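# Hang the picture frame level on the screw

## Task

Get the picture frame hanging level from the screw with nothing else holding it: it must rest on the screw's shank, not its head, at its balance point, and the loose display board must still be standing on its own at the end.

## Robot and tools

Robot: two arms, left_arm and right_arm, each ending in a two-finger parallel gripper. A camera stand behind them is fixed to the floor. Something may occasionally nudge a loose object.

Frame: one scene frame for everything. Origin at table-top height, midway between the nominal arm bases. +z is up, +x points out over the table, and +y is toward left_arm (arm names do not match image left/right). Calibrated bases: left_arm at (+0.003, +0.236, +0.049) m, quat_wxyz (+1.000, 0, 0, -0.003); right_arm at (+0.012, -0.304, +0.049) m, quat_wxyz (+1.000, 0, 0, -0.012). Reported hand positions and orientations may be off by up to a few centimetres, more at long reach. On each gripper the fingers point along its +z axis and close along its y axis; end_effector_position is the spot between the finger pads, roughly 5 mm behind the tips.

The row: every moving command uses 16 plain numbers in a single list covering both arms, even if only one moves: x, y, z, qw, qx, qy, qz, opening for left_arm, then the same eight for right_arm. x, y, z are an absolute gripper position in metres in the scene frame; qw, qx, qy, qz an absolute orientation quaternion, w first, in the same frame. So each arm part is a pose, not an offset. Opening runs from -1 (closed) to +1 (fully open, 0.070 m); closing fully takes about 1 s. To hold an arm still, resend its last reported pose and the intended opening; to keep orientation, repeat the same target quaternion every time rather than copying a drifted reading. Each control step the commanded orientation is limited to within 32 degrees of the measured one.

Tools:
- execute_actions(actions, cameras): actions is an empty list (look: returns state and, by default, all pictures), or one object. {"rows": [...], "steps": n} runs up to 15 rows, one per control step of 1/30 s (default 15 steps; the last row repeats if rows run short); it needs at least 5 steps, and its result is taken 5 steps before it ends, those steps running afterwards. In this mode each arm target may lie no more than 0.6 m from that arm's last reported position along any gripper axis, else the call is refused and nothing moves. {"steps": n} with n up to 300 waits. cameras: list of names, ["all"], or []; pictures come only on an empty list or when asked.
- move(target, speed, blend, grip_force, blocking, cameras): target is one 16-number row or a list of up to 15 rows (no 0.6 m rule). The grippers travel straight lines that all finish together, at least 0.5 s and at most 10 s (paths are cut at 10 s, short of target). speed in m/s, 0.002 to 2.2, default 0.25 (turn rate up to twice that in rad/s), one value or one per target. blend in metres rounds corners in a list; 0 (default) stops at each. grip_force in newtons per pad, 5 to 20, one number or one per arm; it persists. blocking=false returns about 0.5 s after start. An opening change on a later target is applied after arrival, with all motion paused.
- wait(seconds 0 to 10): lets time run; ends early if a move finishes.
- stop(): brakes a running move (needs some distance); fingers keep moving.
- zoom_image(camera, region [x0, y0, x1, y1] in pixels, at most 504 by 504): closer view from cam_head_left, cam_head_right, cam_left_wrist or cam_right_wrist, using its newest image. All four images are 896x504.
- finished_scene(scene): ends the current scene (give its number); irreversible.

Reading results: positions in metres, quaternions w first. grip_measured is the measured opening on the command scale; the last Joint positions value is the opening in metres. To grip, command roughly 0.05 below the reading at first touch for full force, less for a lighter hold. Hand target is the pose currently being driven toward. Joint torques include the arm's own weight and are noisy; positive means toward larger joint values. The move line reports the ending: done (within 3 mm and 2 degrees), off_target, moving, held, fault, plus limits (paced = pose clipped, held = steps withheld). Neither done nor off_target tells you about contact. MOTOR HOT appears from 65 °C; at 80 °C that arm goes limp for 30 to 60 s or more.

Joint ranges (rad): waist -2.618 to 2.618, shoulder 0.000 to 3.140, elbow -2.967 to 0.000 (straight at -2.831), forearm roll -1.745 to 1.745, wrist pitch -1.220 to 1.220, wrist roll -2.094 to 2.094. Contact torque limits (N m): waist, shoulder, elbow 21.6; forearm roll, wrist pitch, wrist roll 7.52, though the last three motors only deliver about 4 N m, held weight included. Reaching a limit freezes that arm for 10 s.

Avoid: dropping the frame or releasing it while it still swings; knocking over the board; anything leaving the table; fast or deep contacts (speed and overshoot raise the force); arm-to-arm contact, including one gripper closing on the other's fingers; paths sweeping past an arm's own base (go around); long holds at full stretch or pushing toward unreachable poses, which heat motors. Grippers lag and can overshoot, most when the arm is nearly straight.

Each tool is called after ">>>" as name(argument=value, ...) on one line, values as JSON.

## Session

>>> execute_actions(actions=[])

>>> zoom_image(camera="cam_head_right", region=[360, 0, 600, 200])

>>> zoom_image(camera="cam_head_left", region=[360, 0, 600, 200])

Scene clock: 0.00 s of 4500.00 s.
left_arm: end_effector_position=(+0.4202, +0.3387, +0.3327) grip_measured=+0.98 end_effector_quat_wxyz=(+0.569, -0.093, +0.773, -0.263) | right_arm: end_effector_position=(+0.0592, +0.1070, +0.2848) grip_measured=+0.98 end_effector_quat_wxyz=(-0.315, +0.854, -0.247, -0.332)
Joint positions: left_arm=[0.682 1.54 -1.063 -1.578 0.957 1.346 0.069] | right_arm=[1.098 1.584 -1.251 0.984 0.989 -1.935 0.069]
Joint torques (N m): no reading
Motor temperatures (°C): left_arm=[30 31 32 32 35 29] | right_arm=[29 30 32 34 37 31]
Hand target: left_arm +0.4202, +0.3387, +0.3327; +0.569, -0.093, +0.773, -0.263 | right_arm +0.0592, +0.1070, +0.2848; -0.315, +0.854, -0.247, -0.332
camera_calibration:
cam_left_wrist: T_world_to_cam=[[-0.138711, -0.855812, 0.498343, 0.185923], [-0.79869, -0.200849, -0.567233, 0.592911], [0.585536, -0.476703, -0.655668, 0.255234], [0, 0, 0, 1]] pos_world=[0.349893, 0.399872, 0.411014]
cam_right_wrist: T_world_to_cam=[[0.659904, 0.664249, 0.35114, -0.209496], [0.748492, -0.621906, -0.230199, 0.0814699], [0.0654668, 0.414735, -0.907584, 0.328533], [0, 0, 0, 1]] pos_world=[0.0557595, 0.0535699, 0.390488]

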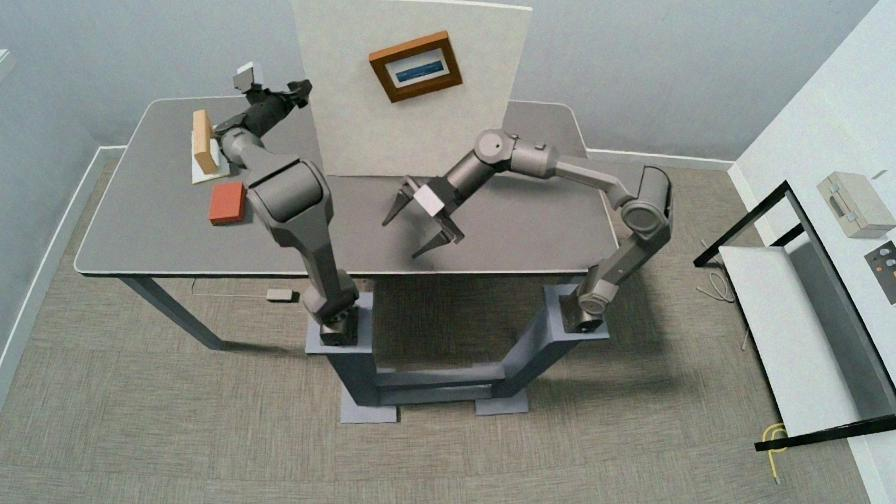

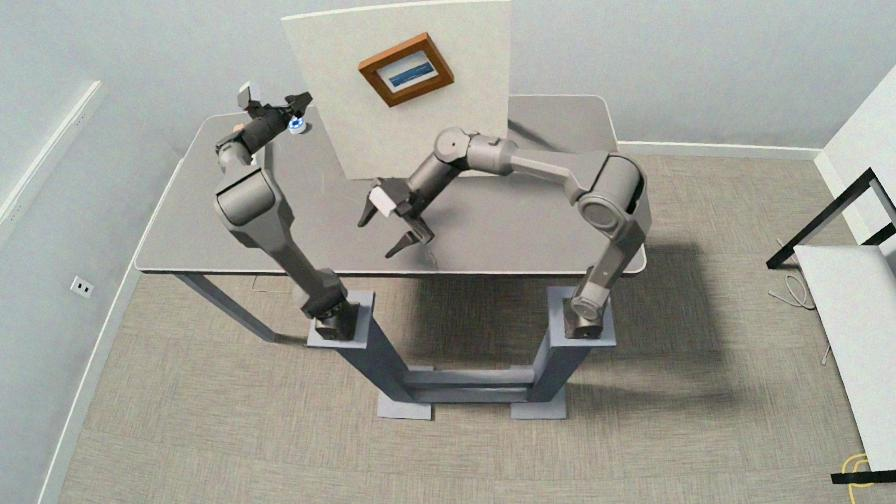

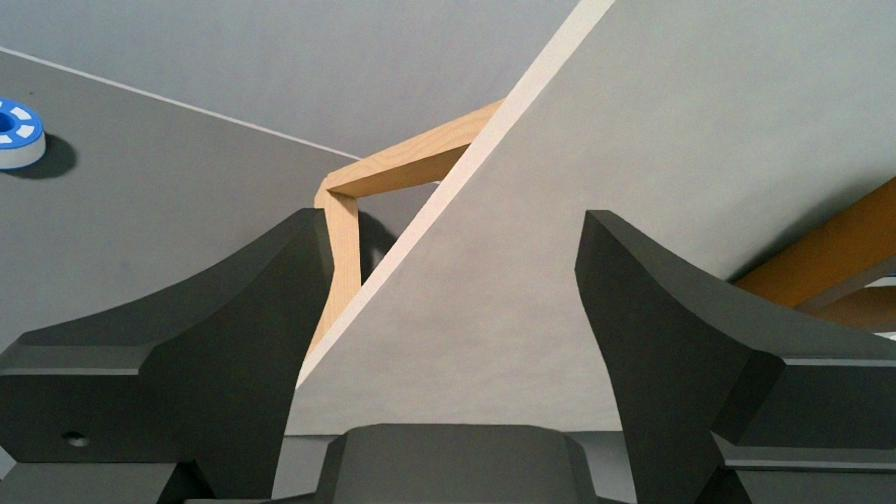

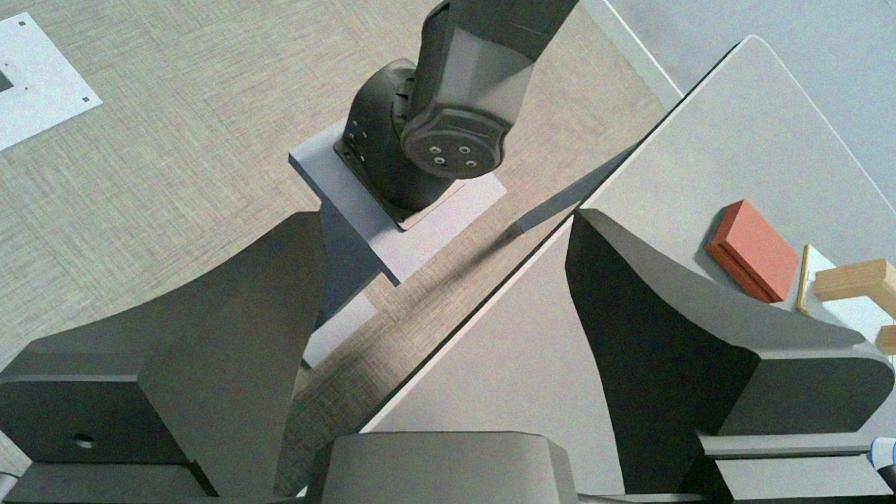

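Scaled by 2.100 from the camera's 896x504 image, which has a finer 1280x720 frame.

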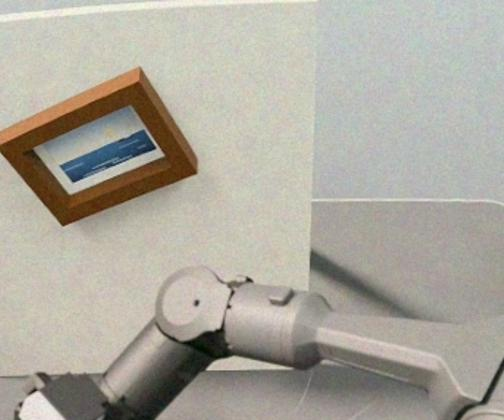

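Scaled by 2.100 from the camera's 896x504 image, which has a finer 1280x720 frame.

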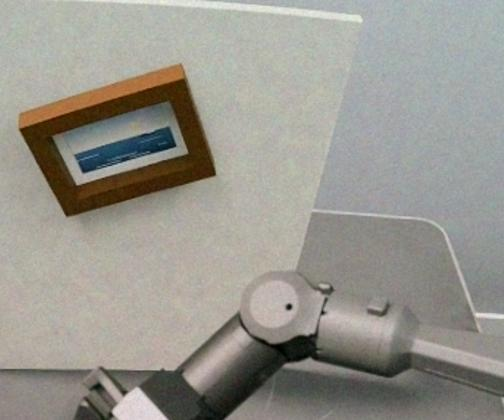

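>>> execute_actions(actions=[], cameras=["cam_head_left","cam_head_right"])

>>> zoom_image(camera="cam_head_left", region=[350, 20, 490, 120])

>>> zoom_image(camera="cam_head_right", region=[340, 20, 480, 120])

Scene clock: 1.80 s of 4500.00 s.
left_arm: end_effector_position=(+0.4202, +0.3387, +0.3327) grip_measured=+0.98 end_effector_quat_wxyz=(+0.569, -0.093, +0.773, -0.263) | right_arm: end_effector_position=(+0.0592, +0.1070, +0.2848) grip_measured=+0.98 end_effector_quat_wxyz=(-0.315, +0.854, -0.247, -0.332)
Joint positions: left_arm=[0.682 1.54 -1.063 -1.578 0.957 1.346 0.069] | right_arm=[1.098 1.584 -1.251 0.984 0.989 -1.935 0.069]
Joint torques (N m): left_arm=[-0.18 -5.85 -2.95 -0.72 0.31 -0.02] | right_arm=[0.14 -5.74 -4.03 0.74 -0.08 0.1]
Motor temperatures (°C): left_arm=[30 31 32 32 35 29] | right_arm=[29 30 32 34 37 31]
Hand target: left_arm +0.4202, +0.3387, +0.3327; +0.569, -0.093, +0.773, -0.263 | right_arm +0.0592, +0.1070, +0.2848; -0.315, +0.854, -0.247, -0.332
Steps of this call (1-54: nothing new was sent). Readings (end_effector_position of left_arm | right_arm):
1: (+0.4202, +0.3387, +0.3327) | (+0.0592, +0.1070, +0.2848)
2: (+0.4202, +0.3387, +0.3327) | (+0.0592, +0.1070, +0.2848)
4: (+0.4202, +0.3387, +0.3327) | (+0.0592, +0.1070, +0.2848)
8: (+0.4202, +0.3387, +0.3327) | (+0.0592, +0.1070, +0.2848)
54: the state above
Images, in order (width x height): cam_head_left 896x504, cam_head_right 896x504.

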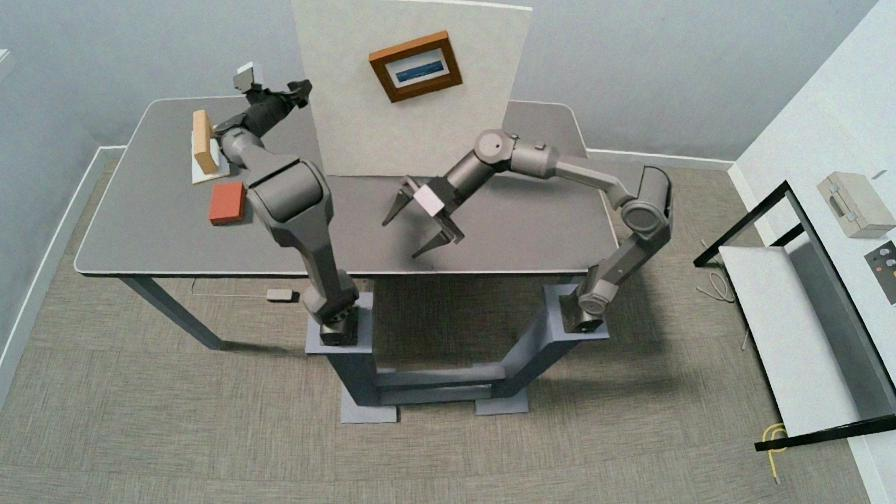

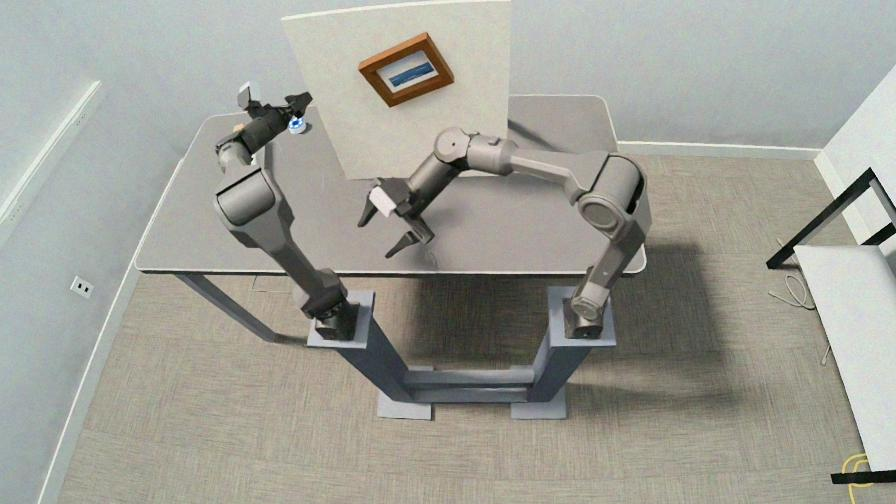

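Scaled by 3.600 from the camera's 896x504 image, which has a finer 1280x720 frame.

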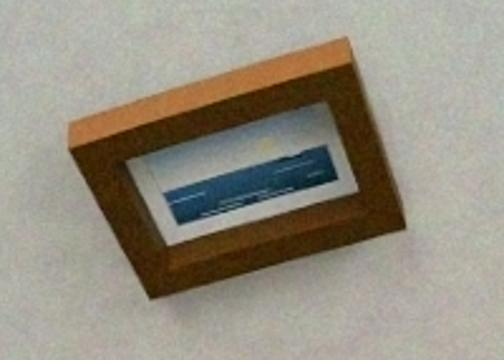

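Scaled by 3.600 from the camera's 896x504 image, which has a finer 1280x720 frame.

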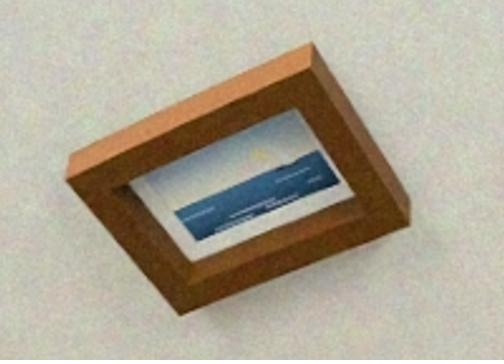

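>>> move(target=[0.4202,0.3387,0.3327,0.569,-0.093,0.773,-0.263,0.98,0.308,-0.257,0.30,-0.4517,0.5304,-0.7135,-0.0737,0.5], speed=0.2, cameras=["cam_head_left","cam_head_right","cam_left_wrist"])

Scene clock: 11.57 s of 4500.00 s.
left_arm: end_effector_position=(+0.4202, +0.3388, +0.3324) grip_measured=+0.98 end_effector_quat_wxyz=(+0.569, -0.093, +0.773, -0.263) | right_arm: end_effector_position=(+0.3085, -0.2575, +0.2999) grip_measured=+0.50 end_effector_quat_wxyz=(+0.452, -0.531, +0.714, +0.073)
Joint positions: left_arm=[0.682 1.54 -1.062 -1.579 0.956 1.346 0.069] | right_arm=[-0.427 1.219 -0.961 0.97 1.212 -2.006 0.052]
Joint torques (N m): left_arm=[-0.73 -6.79 -2.28 -0.86 0.14 0.06] | right_arm=[0.64 -3.67 -3.51 0.92 0.1 0.28]
Hand target: left_arm +0.4202, +0.3387, +0.3327; +0.569, -0.093, +0.773, -0.263 | right_arm +0.3080, -0.2570, +0.3000; +0.452, -0.530, +0.714, +0.074
Off the commanded pose: left_arm 0.000 m, 0 deg | right_arm 0.001 m, 0 deg.
Kept back: nothing.
move: done
camera_calibration:
cam_left_wrist: T_world_to_cam=[[-0.13746, -0.855525, 0.49918, 0.185198], [-0.798695, -0.202328, -0.566701, 0.593112], [0.585825, -0.476592, -0.655492, 0.254991], [0, 0, 0, 1]] pos_world=[0.349793, 0.399971, 0.410814]
Images, in order (width x height): cam_head_left 896x504, cam_head_right 896x504, cam_left_wrist 896x504.

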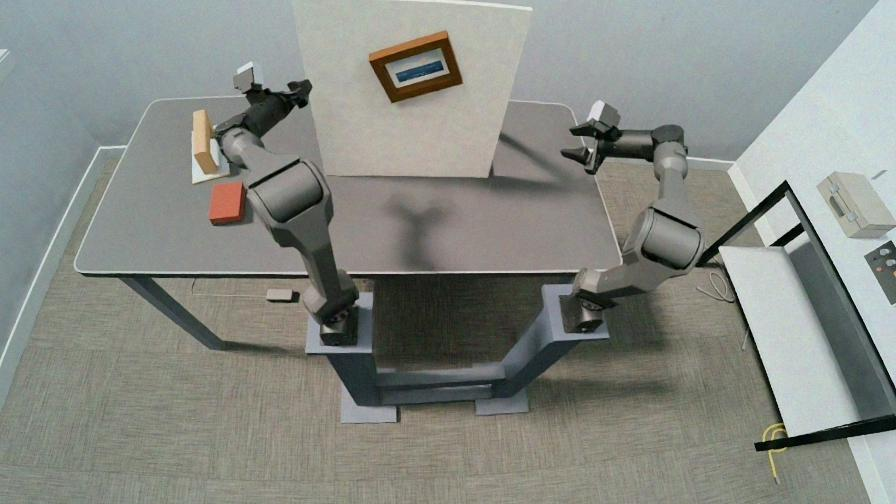

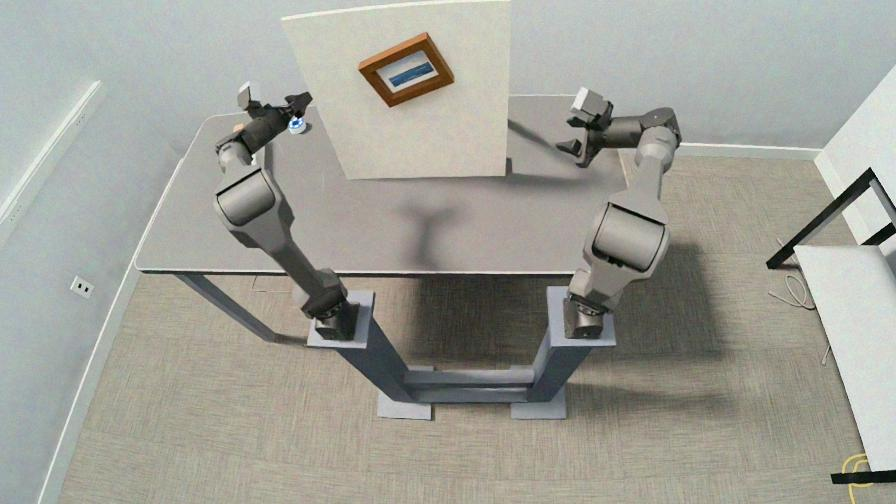

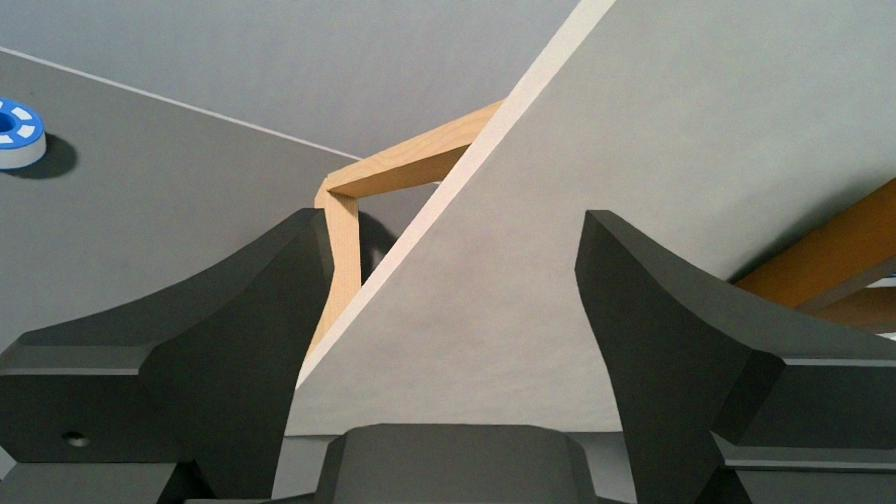

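>>> move(target=[0.32,0.32,0.40,0.5,-0.5,0.5,-0.5,0.5,0.308,-0.257,0.30,0.4517,-0.5304,0.7135,0.0737,0.5], speed=0.25)

Scene clock: 14.43 s of 4500.00 s.
left_arm: end_effector_position=(+0.3196, +0.3201, +0.4007) grip_measured=+0.50 end_effector_quat_wxyz=(+0.496, -0.503, +0.504, -0.497) | right_arm: end_effector_position=(+0.3082, -0.2574, +0.2999) grip_measured=+0.50 end_effector_quat_wxyz=(+0.452, -0.530, +0.714, +0.073)
Joint positions: left_arm=[0.734 0.985 -0.713 -1.752 0.747 0.258 0.052] | right_arm=[-0.427 1.218 -0.96 0.97 1.212 -2.005 0.052]
Joint torques (N m): left_arm=[-0.48 -1.99 -2.77 -0.42 0.4 0.14] | right_arm=[0.69 -3.63 -3.45 0.73 0.09 0.29]
Hand target: left_arm +0.3198, +0.3200, +0.4002; +0.495, -0.503, +0.505, -0.497 | right_arm +0.3080, -0.2570, +0.3000; +0.452, -0.530, +0.714, +0.074
Off the commanded pose: left_arm 0.001 m, 1 deg | right_arm 0.000 m, 0 deg.
joint sent to its limit (left arm) — joint 4 (forearm roll), lower limit.
Kept back: nothing.
move: done

>>> move(target=[[0.32,0.22,0.42,0.5,-0.5,0.5,-0.5,0.5,0.308,-0.257,0.30,0.4517,-0.5304,0.7135,0.0737,0.5],[0.33,0.13,0.43,0.5,-0.5,0.5,-0.5,0.5,0.308,-0.257,0.30,0.4517,-0.5304,0.7135,0.0737,0.5]], speed=0.2, blend=[0.03,0], cameras=["cam_head_left","cam_head_right","cam_left_wrist"])

Scene clock: 16.40 s of 4500.00 s.
left_arm: end_effector_position=(+0.3302, +0.1301, +0.4296) grip_measured=+0.50 end_effector_quat_wxyz=(+0.500, -0.500, +0.500, -0.500) | right_arm: end_effector_position=(+0.3082, -0.2574, +0.2999) grip_measured=+0.50 end_effector_quat_wxyz=(+0.452, -0.530, +0.714, +0.073)
Joint positions: left_arm=[-0.787 1.068 -0.862 -1.456 -0.8 -0.165 0.052] | right_arm=[-0.427 1.218 -0.96 0.97 1.212 -2.005 0.052]
Joint torques (N m): left_arm=[0.11 -2.74 -3.07 0.59 -0.18 0.06] | right_arm=[0.69 -3.63 -3.43 0.73 0.08 0.29]
Hand target: left_arm +0.3300, +0.1300, +0.4300; +0.500, -0.500, +0.500, -0.500 | right_arm +0.3080, -0.2570, +0.3000; +0.452, -0.530, +0.714, +0.074
Off the commanded pose: left_arm 0.000 m, 0 deg | right_arm 0.000 m, 0 deg.
Kept back: nothing.
move: done
camera_calibration:
cam_left_wrist: T_world_to_cam=[[0.0239104, -0.0116432, 0.999646, -0.432314], [-0.559499, -0.828823, 0.00372902, 0.291461], [0.828486, -0.55939, -0.0263318, -0.0677402], [0, 0, 0, 1]] pos_world=[0.229531, 0.198643, 0.42929]
Images, in order (width x height): cam_head_left 896x504, cam_head_right 896x504, cam_left_wrist 896x504.

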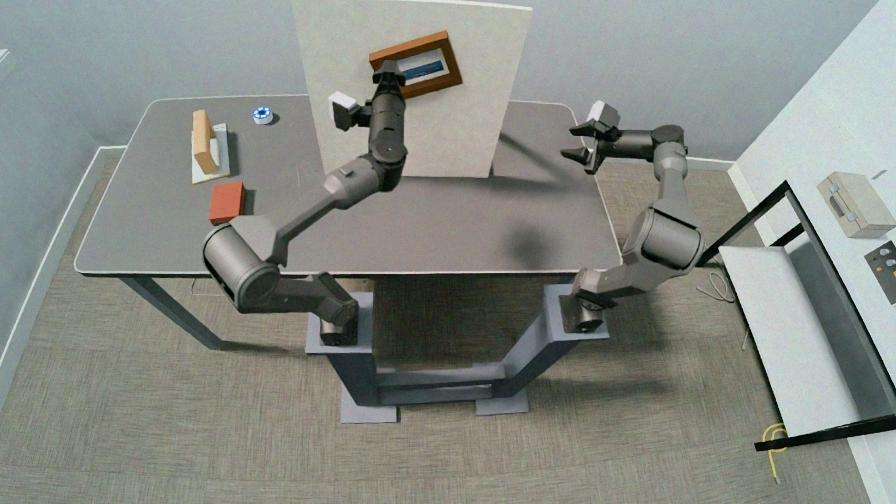

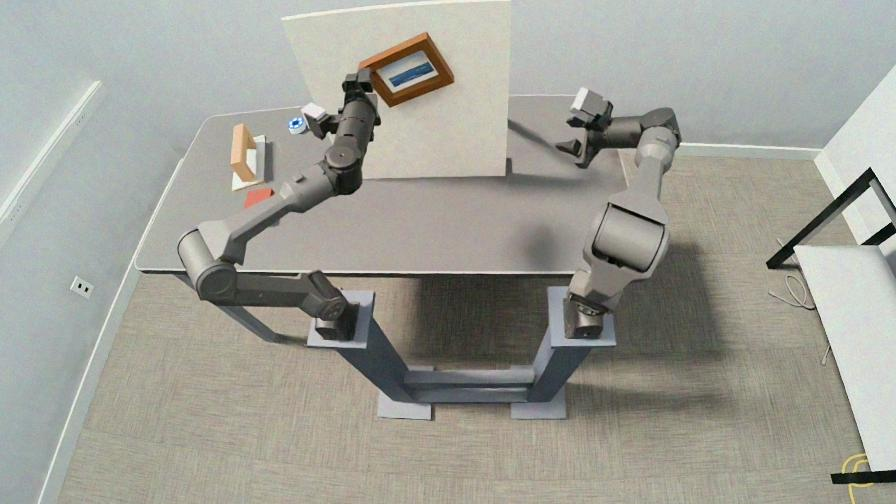

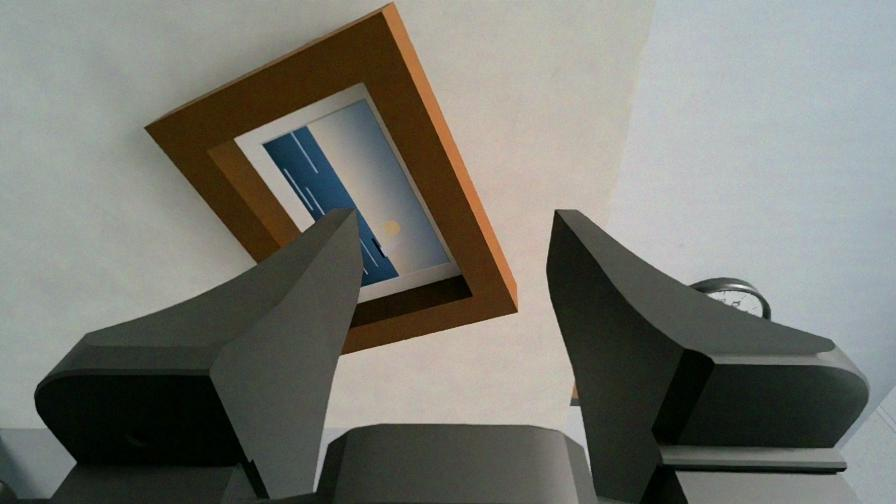

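>>> zoom_image(camera="cam_left_wrist", region=[140, 0, 560, 380])

Scaled by 1.200 from the camera's 896x504 image, which has a finer 1280x720 frame.

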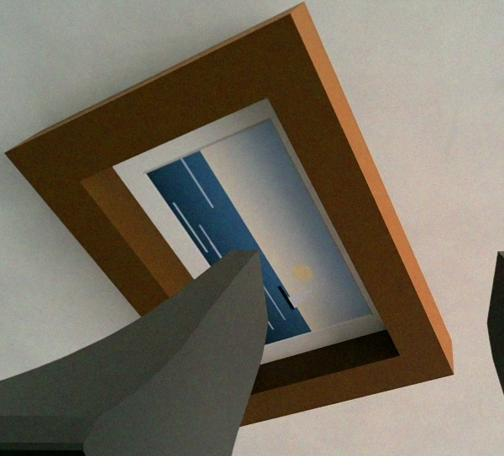

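>>> move(target=[0.365,0.0973,0.4234,0.39388,-0.58725,0.39388,-0.58725,0.1,0.308,-0.257,0.30,0.4517,-0.5304,0.7135,0.0737,0.5], speed=0.15, cameras=["cam_head_left","cam_head_right","cam_left_wrist"])

>>> zoom_image(camera="cam_left_wrist", region=[250, 0, 750, 420])

Scene clock: 19.70 s of 4500.00 s.
left_arm: end_effector_position=(+0.3651, +0.0969, +0.4231) grip_measured=+0.10 end_effector_quat_wxyz=(-0.393, +0.587, -0.394, +0.587) | right_arm: end_effector_position=(+0.3082, -0.2574, +0.2999) grip_measured=+0.50 end_effector_quat_wxyz=(+0.452, -0.530, +0.714, +0.073)
Joint positions: left_arm=[-0.778 1.249 -0.961 -1.374 -0.802 -0.67 0.038] | right_arm=[-0.427 1.218 -0.96 0.97 1.212 -2.005 0.052]
Joint torques (N m): left_arm=[0.36 -3.73 -3.44 0.73 -0.6 0.09] | right_arm=[0.7 -3.64 -3.4 0.73 0.08 0.28]
Hand target: left_arm +0.3650, +0.0973, +0.4234; -0.394, +0.587, -0.394, +0.587 | right_arm +0.3080, -0.2570, +0.3000; +0.452, -0.530, +0.714, +0.074
Off the commanded pose: left_arm 0.001 m, 0 deg | right_arm 0.000 m, 0 deg.
Kept back: nothing.
move: done
camera_calibration:
cam_left_wrist: T_world_to_cam=[[0.0243789, 0.36937, 0.928963, -0.434182], [-0.56049, -0.764404, 0.318648, 0.144466], [0.827802, -0.528443, 0.188393, -0.209076], [0, 0, 0, 1]] pos_world=[0.26463, 0.16032, 0.396694]
Images, in order (width x height): cam_head_left 896x504, cam_head_right 896x504, cam_left_wrist 896x504.

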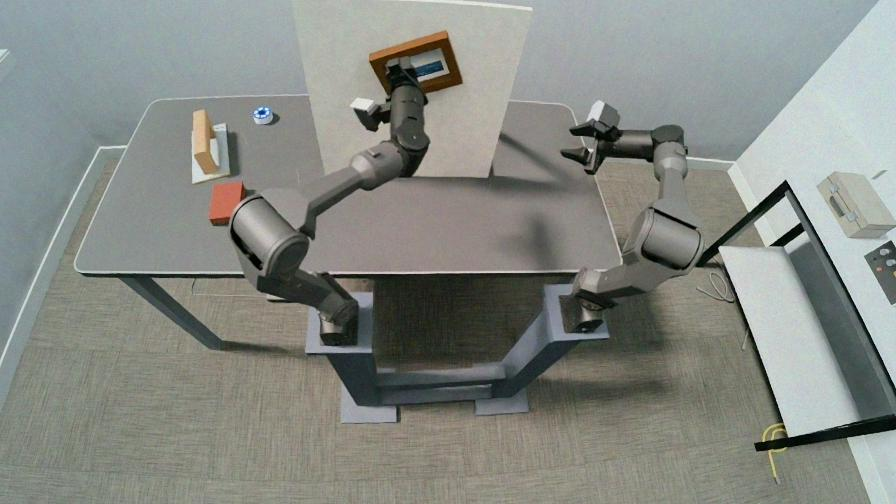

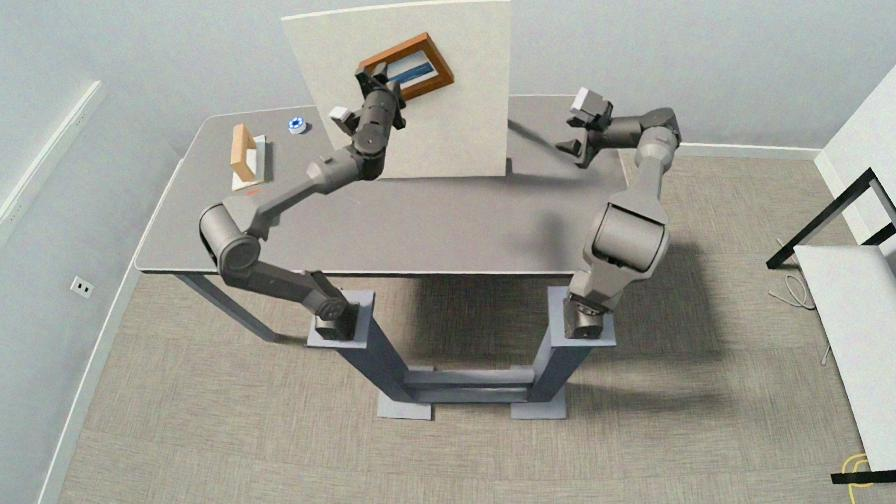

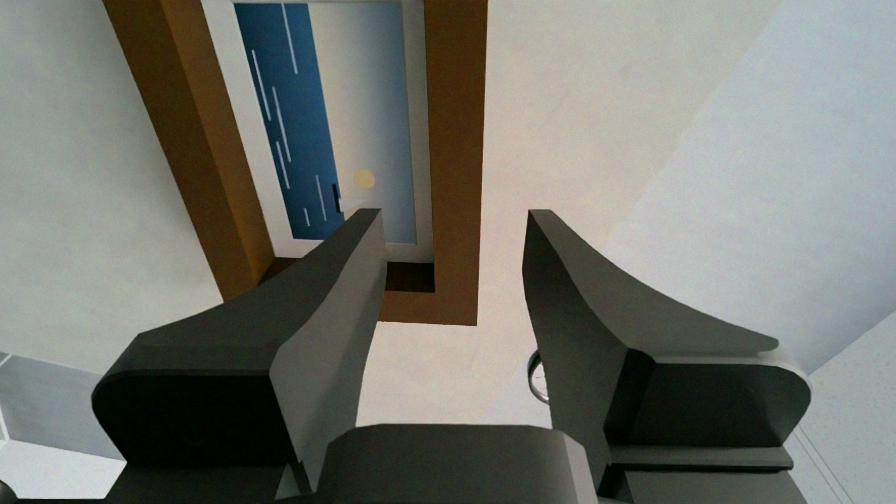

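Scaled by 1.008 from the camera's 896x504 image, which has a finer 1280x720 frame.

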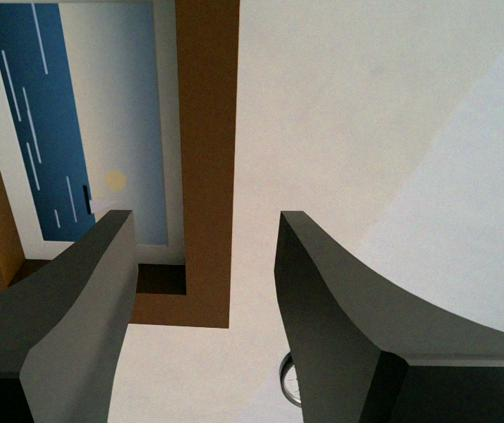

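>>> move(target=[0.431,0.0973,0.4234,0.39388,-0.58725,0.39388,-0.58725,0.1,0.308,-0.257,0.30,0.4517,-0.5304,0.7135,0.0737,0.5], speed=0.08, cameras=["cam_head_left","cam_head_right","cam_left_wrist"])

>>> zoom_image(camera="cam_head_right", region=[340, 20, 480, 120])

>>> zoom_image(camera="cam_head_left", region=[350, 20, 490, 120])

Scene clock: 21.33 s of 4500.00 s.
left_arm: end_effector_position=(+0.4316, +0.0973, +0.4231) grip_measured=+0.10 end_effector_quat_wxyz=(-0.394, +0.587, -0.394, +0.587) | right_arm: end_effector_position=(+0.3082, -0.2574, +0.2999) grip_measured=+0.50 end_effector_quat_wxyz=(+0.452, -0.530, +0.714, +0.073)
Joint positions: left_arm=[-0.588 1.433 -1.125 -1.258 -0.628 -0.769 0.038] | right_arm=[-0.427 1.218 -0.96 0.97 1.212 -2.005 0.052]
Joint torques (N m): left_arm=[-0.94 -6.04 -2.51 0.45 -0.75 0.01] | right_arm=[0.7 -3.61 -3.42 0.73 0.08 0.29]
Hand target: left_arm +0.4310, +0.0973, +0.4234; -0.394, +0.587, -0.394, +0.587 | right_arm +0.3080, -0.2570, +0.3000; +0.452, -0.530, +0.714, +0.074
Off the commanded pose: left_arm 0.001 m, 0 deg | right_arm 0.000 m, 0 deg.
Kept back: nothing.
move: done
camera_calibration:
cam_left_wrist: T_world_to_cam=[[0.0237794, 0.368712, 0.929239, -0.435717], [-0.559775, -0.765217, 0.317955, 0.182081], [0.828304, -0.527726, 0.188199, -0.264088], [0, 0, 0, 1]] pos_world=[0.331031, 0.16062, 0.396693]
Images, in order (width x height): cam_head_left 896x504, cam_head_right 896x504, cam_left_wrist 896x504.

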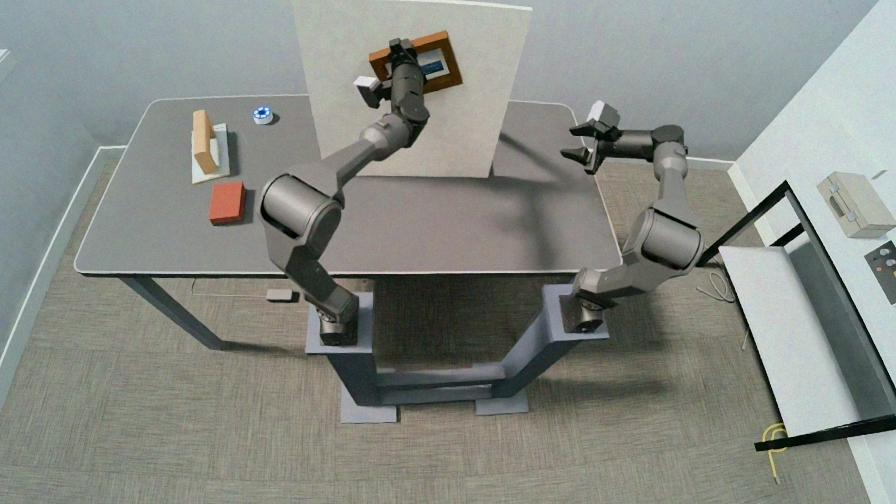

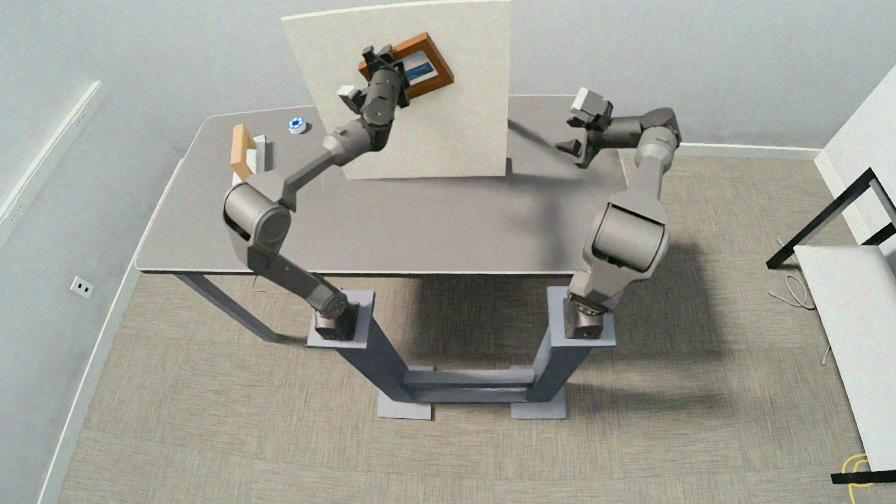

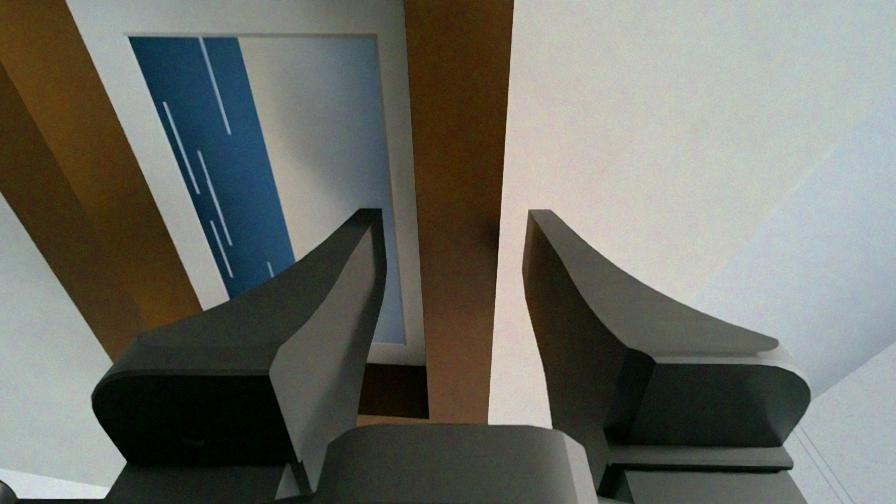

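Scaled by 3.600 from the camera's 896x504 image, which has a finer 1280x720 frame.

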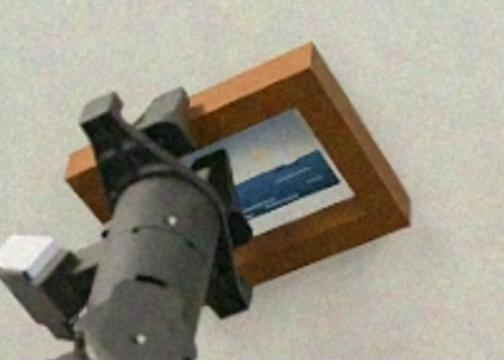

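Scaled by 3.600 from the camera's 896x504 image, which has a finer 1280x720 frame.

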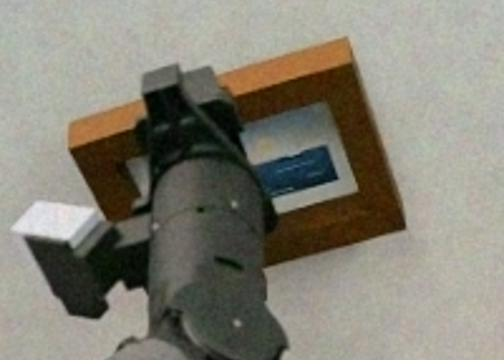

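>>> move(target=[0.431,0.0973,0.4234,0.39388,-0.58725,0.39388,-0.58725,-0.36,0.308,-0.257,0.30,0.4517,-0.5304,0.7135,0.0737,0.5], speed=0.08, grip_force=15)

>>> move(target=[0.431,0.0973,0.4234,0.39388,-0.58725,0.39388,-0.58725,-0.5,0.308,-0.257,0.30,0.4517,-0.5304,0.7135,0.0737,0.5], speed=0.08, cameras=["cam_head_left","cam_head_right","cam_left_wrist"])

>>> zoom_image(camera="cam_head_right", region=[340, 20, 480, 120])

Scene clock: 22.17 s of 4500.00 s.
left_arm: end_effector_position=(+0.4310, +0.0973, +0.4236) grip_measured=-0.36 end_effector_quat_wxyz=(-0.394, +0.587, -0.394, +0.587) | right_arm: end_effector_position=(+0.3082, -0.2574, +0.2999) grip_measured=+0.50 end_effector_quat_wxyz=(+0.452, -0.530, +0.714, +0.073)
Joint positions: left_arm=[-0.589 1.431 -1.124 -1.258 -0.629 -0.769 0.022] | right_arm=[-0.427 1.218 -0.96 0.97 1.212 -2.005 0.052]
Joint torques (N m): left_arm=[-0.79 -6.18 -2.71 0.37 -0.59 0.12] | right_arm=[0.71 -3.63 -3.46 0.73 0.07 0.29]
Hand target: left_arm +0.4310, +0.0973, +0.4234; -0.394, +0.587, -0.394, +0.587 | right_arm +0.3080, -0.2570, +0.3000; +0.452, -0.530, +0.714, +0.074
Off the commanded pose: left_arm 0.000 m, 0 deg | right_arm 0.000 m, 0 deg.
Kept back: nothing.
grip_force (N): 15, 15
move: done

Scene clock: 22.67 s of 4500.00 s.
left_arm: end_effector_position=(+0.4308, +0.0979, +0.4243) grip_measured=-0.44 end_effector_quat_wxyz=(-0.394, +0.587, -0.393, +0.588) | right_arm: end_effector_position=(+0.3082, -0.2574, +0.2999) grip_measured=+0.50 end_effector_quat_wxyz=(+0.452, -0.530, +0.714, +0.073)
Joint positions: left_arm=[-0.589 1.43 -1.124 -1.258 -0.631 -0.769 0.02] | right_arm=[-0.427 1.218 -0.96 0.97 1.212 -2.005 0.052]
Joint torques (N m): left_arm=[-0.61 -4.35 -1.92 0.23 0.26 0.05] | right_arm=[0.76 -3.6 -3.43 0.73 0.07 0.29]
Hand target: left_arm +0.4310, +0.0973, +0.4234; -0.394, +0.587, -0.394, +0.587 | right_arm +0.3080, -0.2570, +0.3000; +0.452, -0.530, +0.714, +0.074
Off the commanded pose: left_arm 0.001 m, 0 deg | right_arm 0.000 m, 0 deg.
Kept back: nothing.
grip_force (N): 15, 15
move: done
camera_calibration:
cam_left_wrist: T_world_to_cam=[[0.0206336, 0.369979, 0.928811, -0.435679], [-0.559528, -0.765625, 0.317406, 0.181856], [0.828555, -0.526245, 0.191216, -0.264905], [0, 0, 0, 1]] pos_world=[0.330231, 0.16102, 0.397595]
Images, in order (width x height): cam_head_left 896x504, cam_head_right 896x504, cam_left_wrist 896x504.

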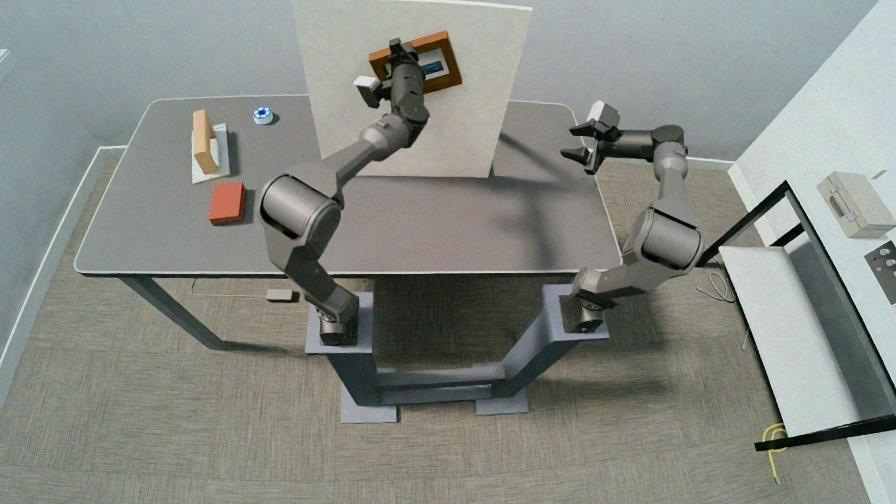

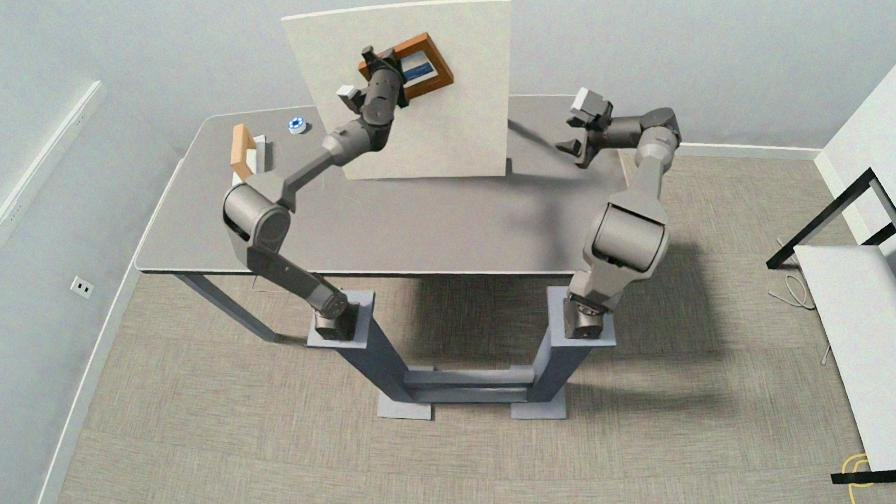

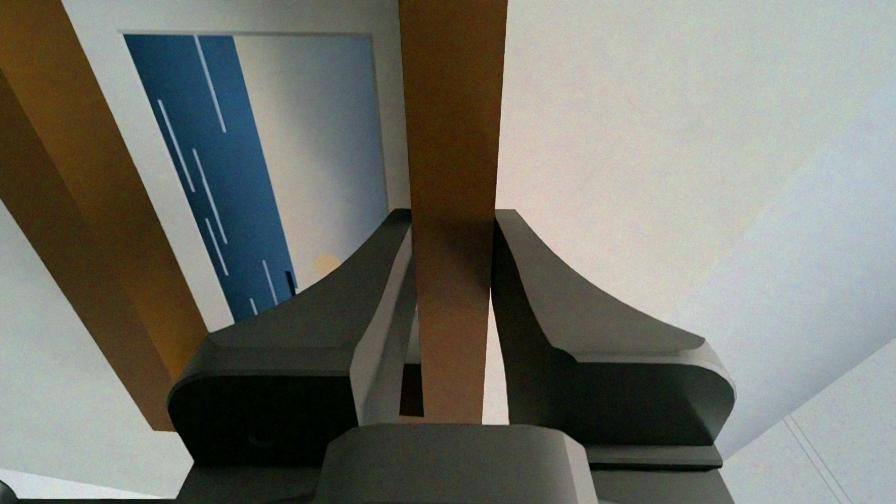

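Scaled by 3.600 from the camera's 896x504 image, which has a finer 1280x720 frame.

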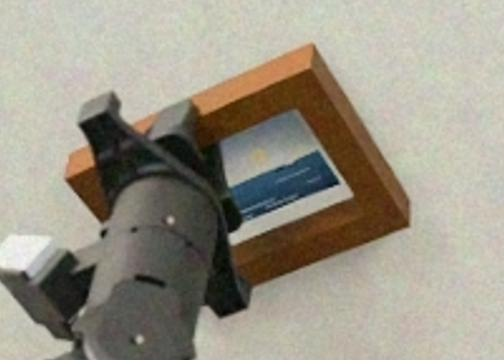

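>>> move(target=[0.431,0.0975,0.4394,0.39388,-0.58725,0.39388,-0.58725,-0.5,0.308,-0.257,0.30,0.4517,-0.5304,0.7135,0.0737,0.5], speed=0.03, cameras=["cam_head_left","cam_head_right","cam_left_wrist"])

>>> zoom_image(camera="cam_head_right", region=[340, 20, 480, 120])

Scene clock: 24.20 s of 4500.00 s.
left_arm: end_effector_position=(+0.4314, +0.0968, +0.4387) grip_measured=-0.45 end_effector_quat_wxyz=(-0.394, +0.587, -0.395, +0.587) | right_arm: end_effector_position=(+0.3082, -0.2574, +0.2999) grip_measured=+0.50 end_effector_quat_wxyz=(+0.452, -0.530, +0.714, +0.073)
Joint positions: left_arm=[-0.589 1.427 -1.182 -1.345 -0.61 -0.662 0.019] | right_arm=[-0.427 1.218 -0.96 0.97 1.212 -2.005 0.052]
Joint torques (N m): left_arm=[0.52 -7.26 -3.98 0.92 -0.82 -0.13] | right_arm=[0.71 -3.66 -3.41 0.73 0.07 0.28]
Hand target: left_arm +0.4310, +0.0975, +0.4394; -0.394, +0.587, -0.394, +0.587 | right_arm +0.3080, -0.2570, +0.3000; +0.452, -0.530, +0.714, +0.074
Off the commanded pose: left_arm 0.001 m, 0 deg | right_arm 0.000 m, 0 deg.
Kept back: nothing.
grip_force (N): 15, 15
move: done
camera_calibration:
cam_left_wrist: T_world_to_cam=[[0.0254089, 0.367259, 0.929772, -0.450808], [-0.560687, -0.764776, 0.317408, 0.177172], [0.827638, -0.529376, 0.186485, -0.265861], [0, 0, 0, 1]] pos_world=[0.330829, 0.160319, 0.412492]
Images, in order (width x height): cam_head_left 896x504, cam_head_right 896x504, cam_left_wrist 896x504.

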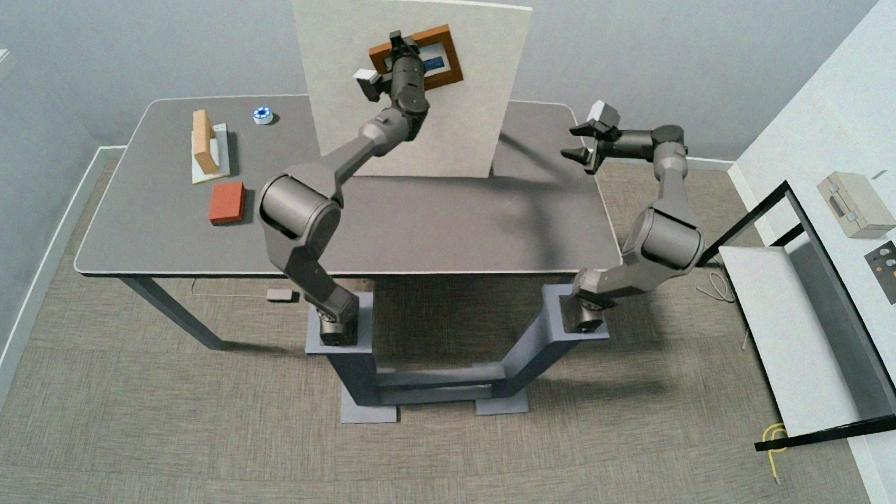

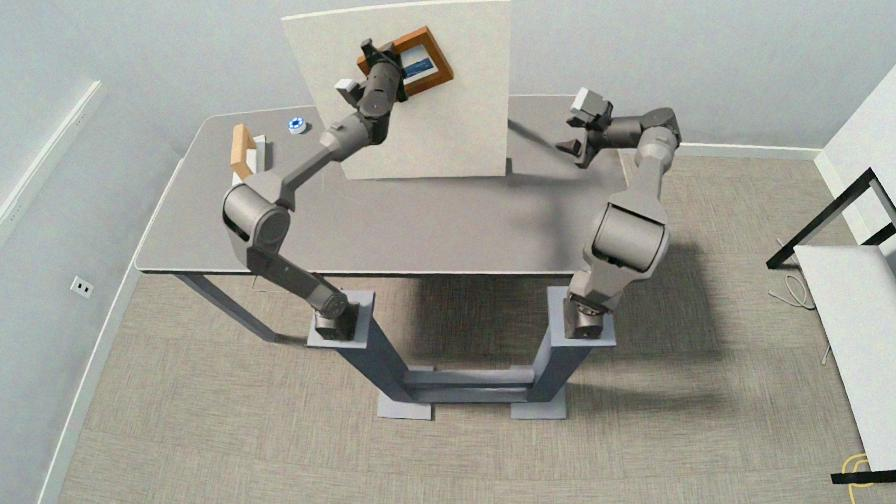

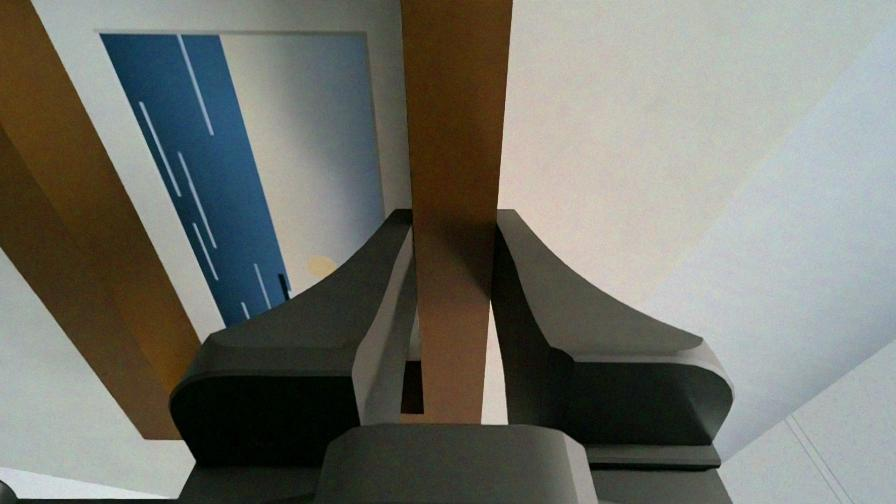

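Scaled by 3.600 from the camera's 896x504 image, which has a finer 1280x720 frame.

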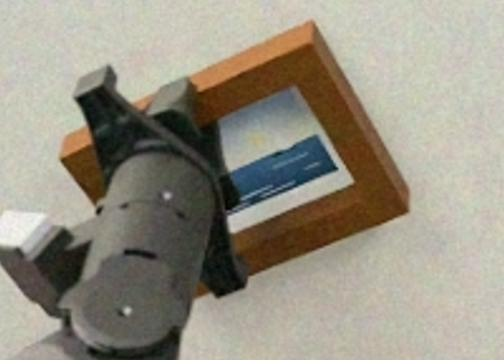

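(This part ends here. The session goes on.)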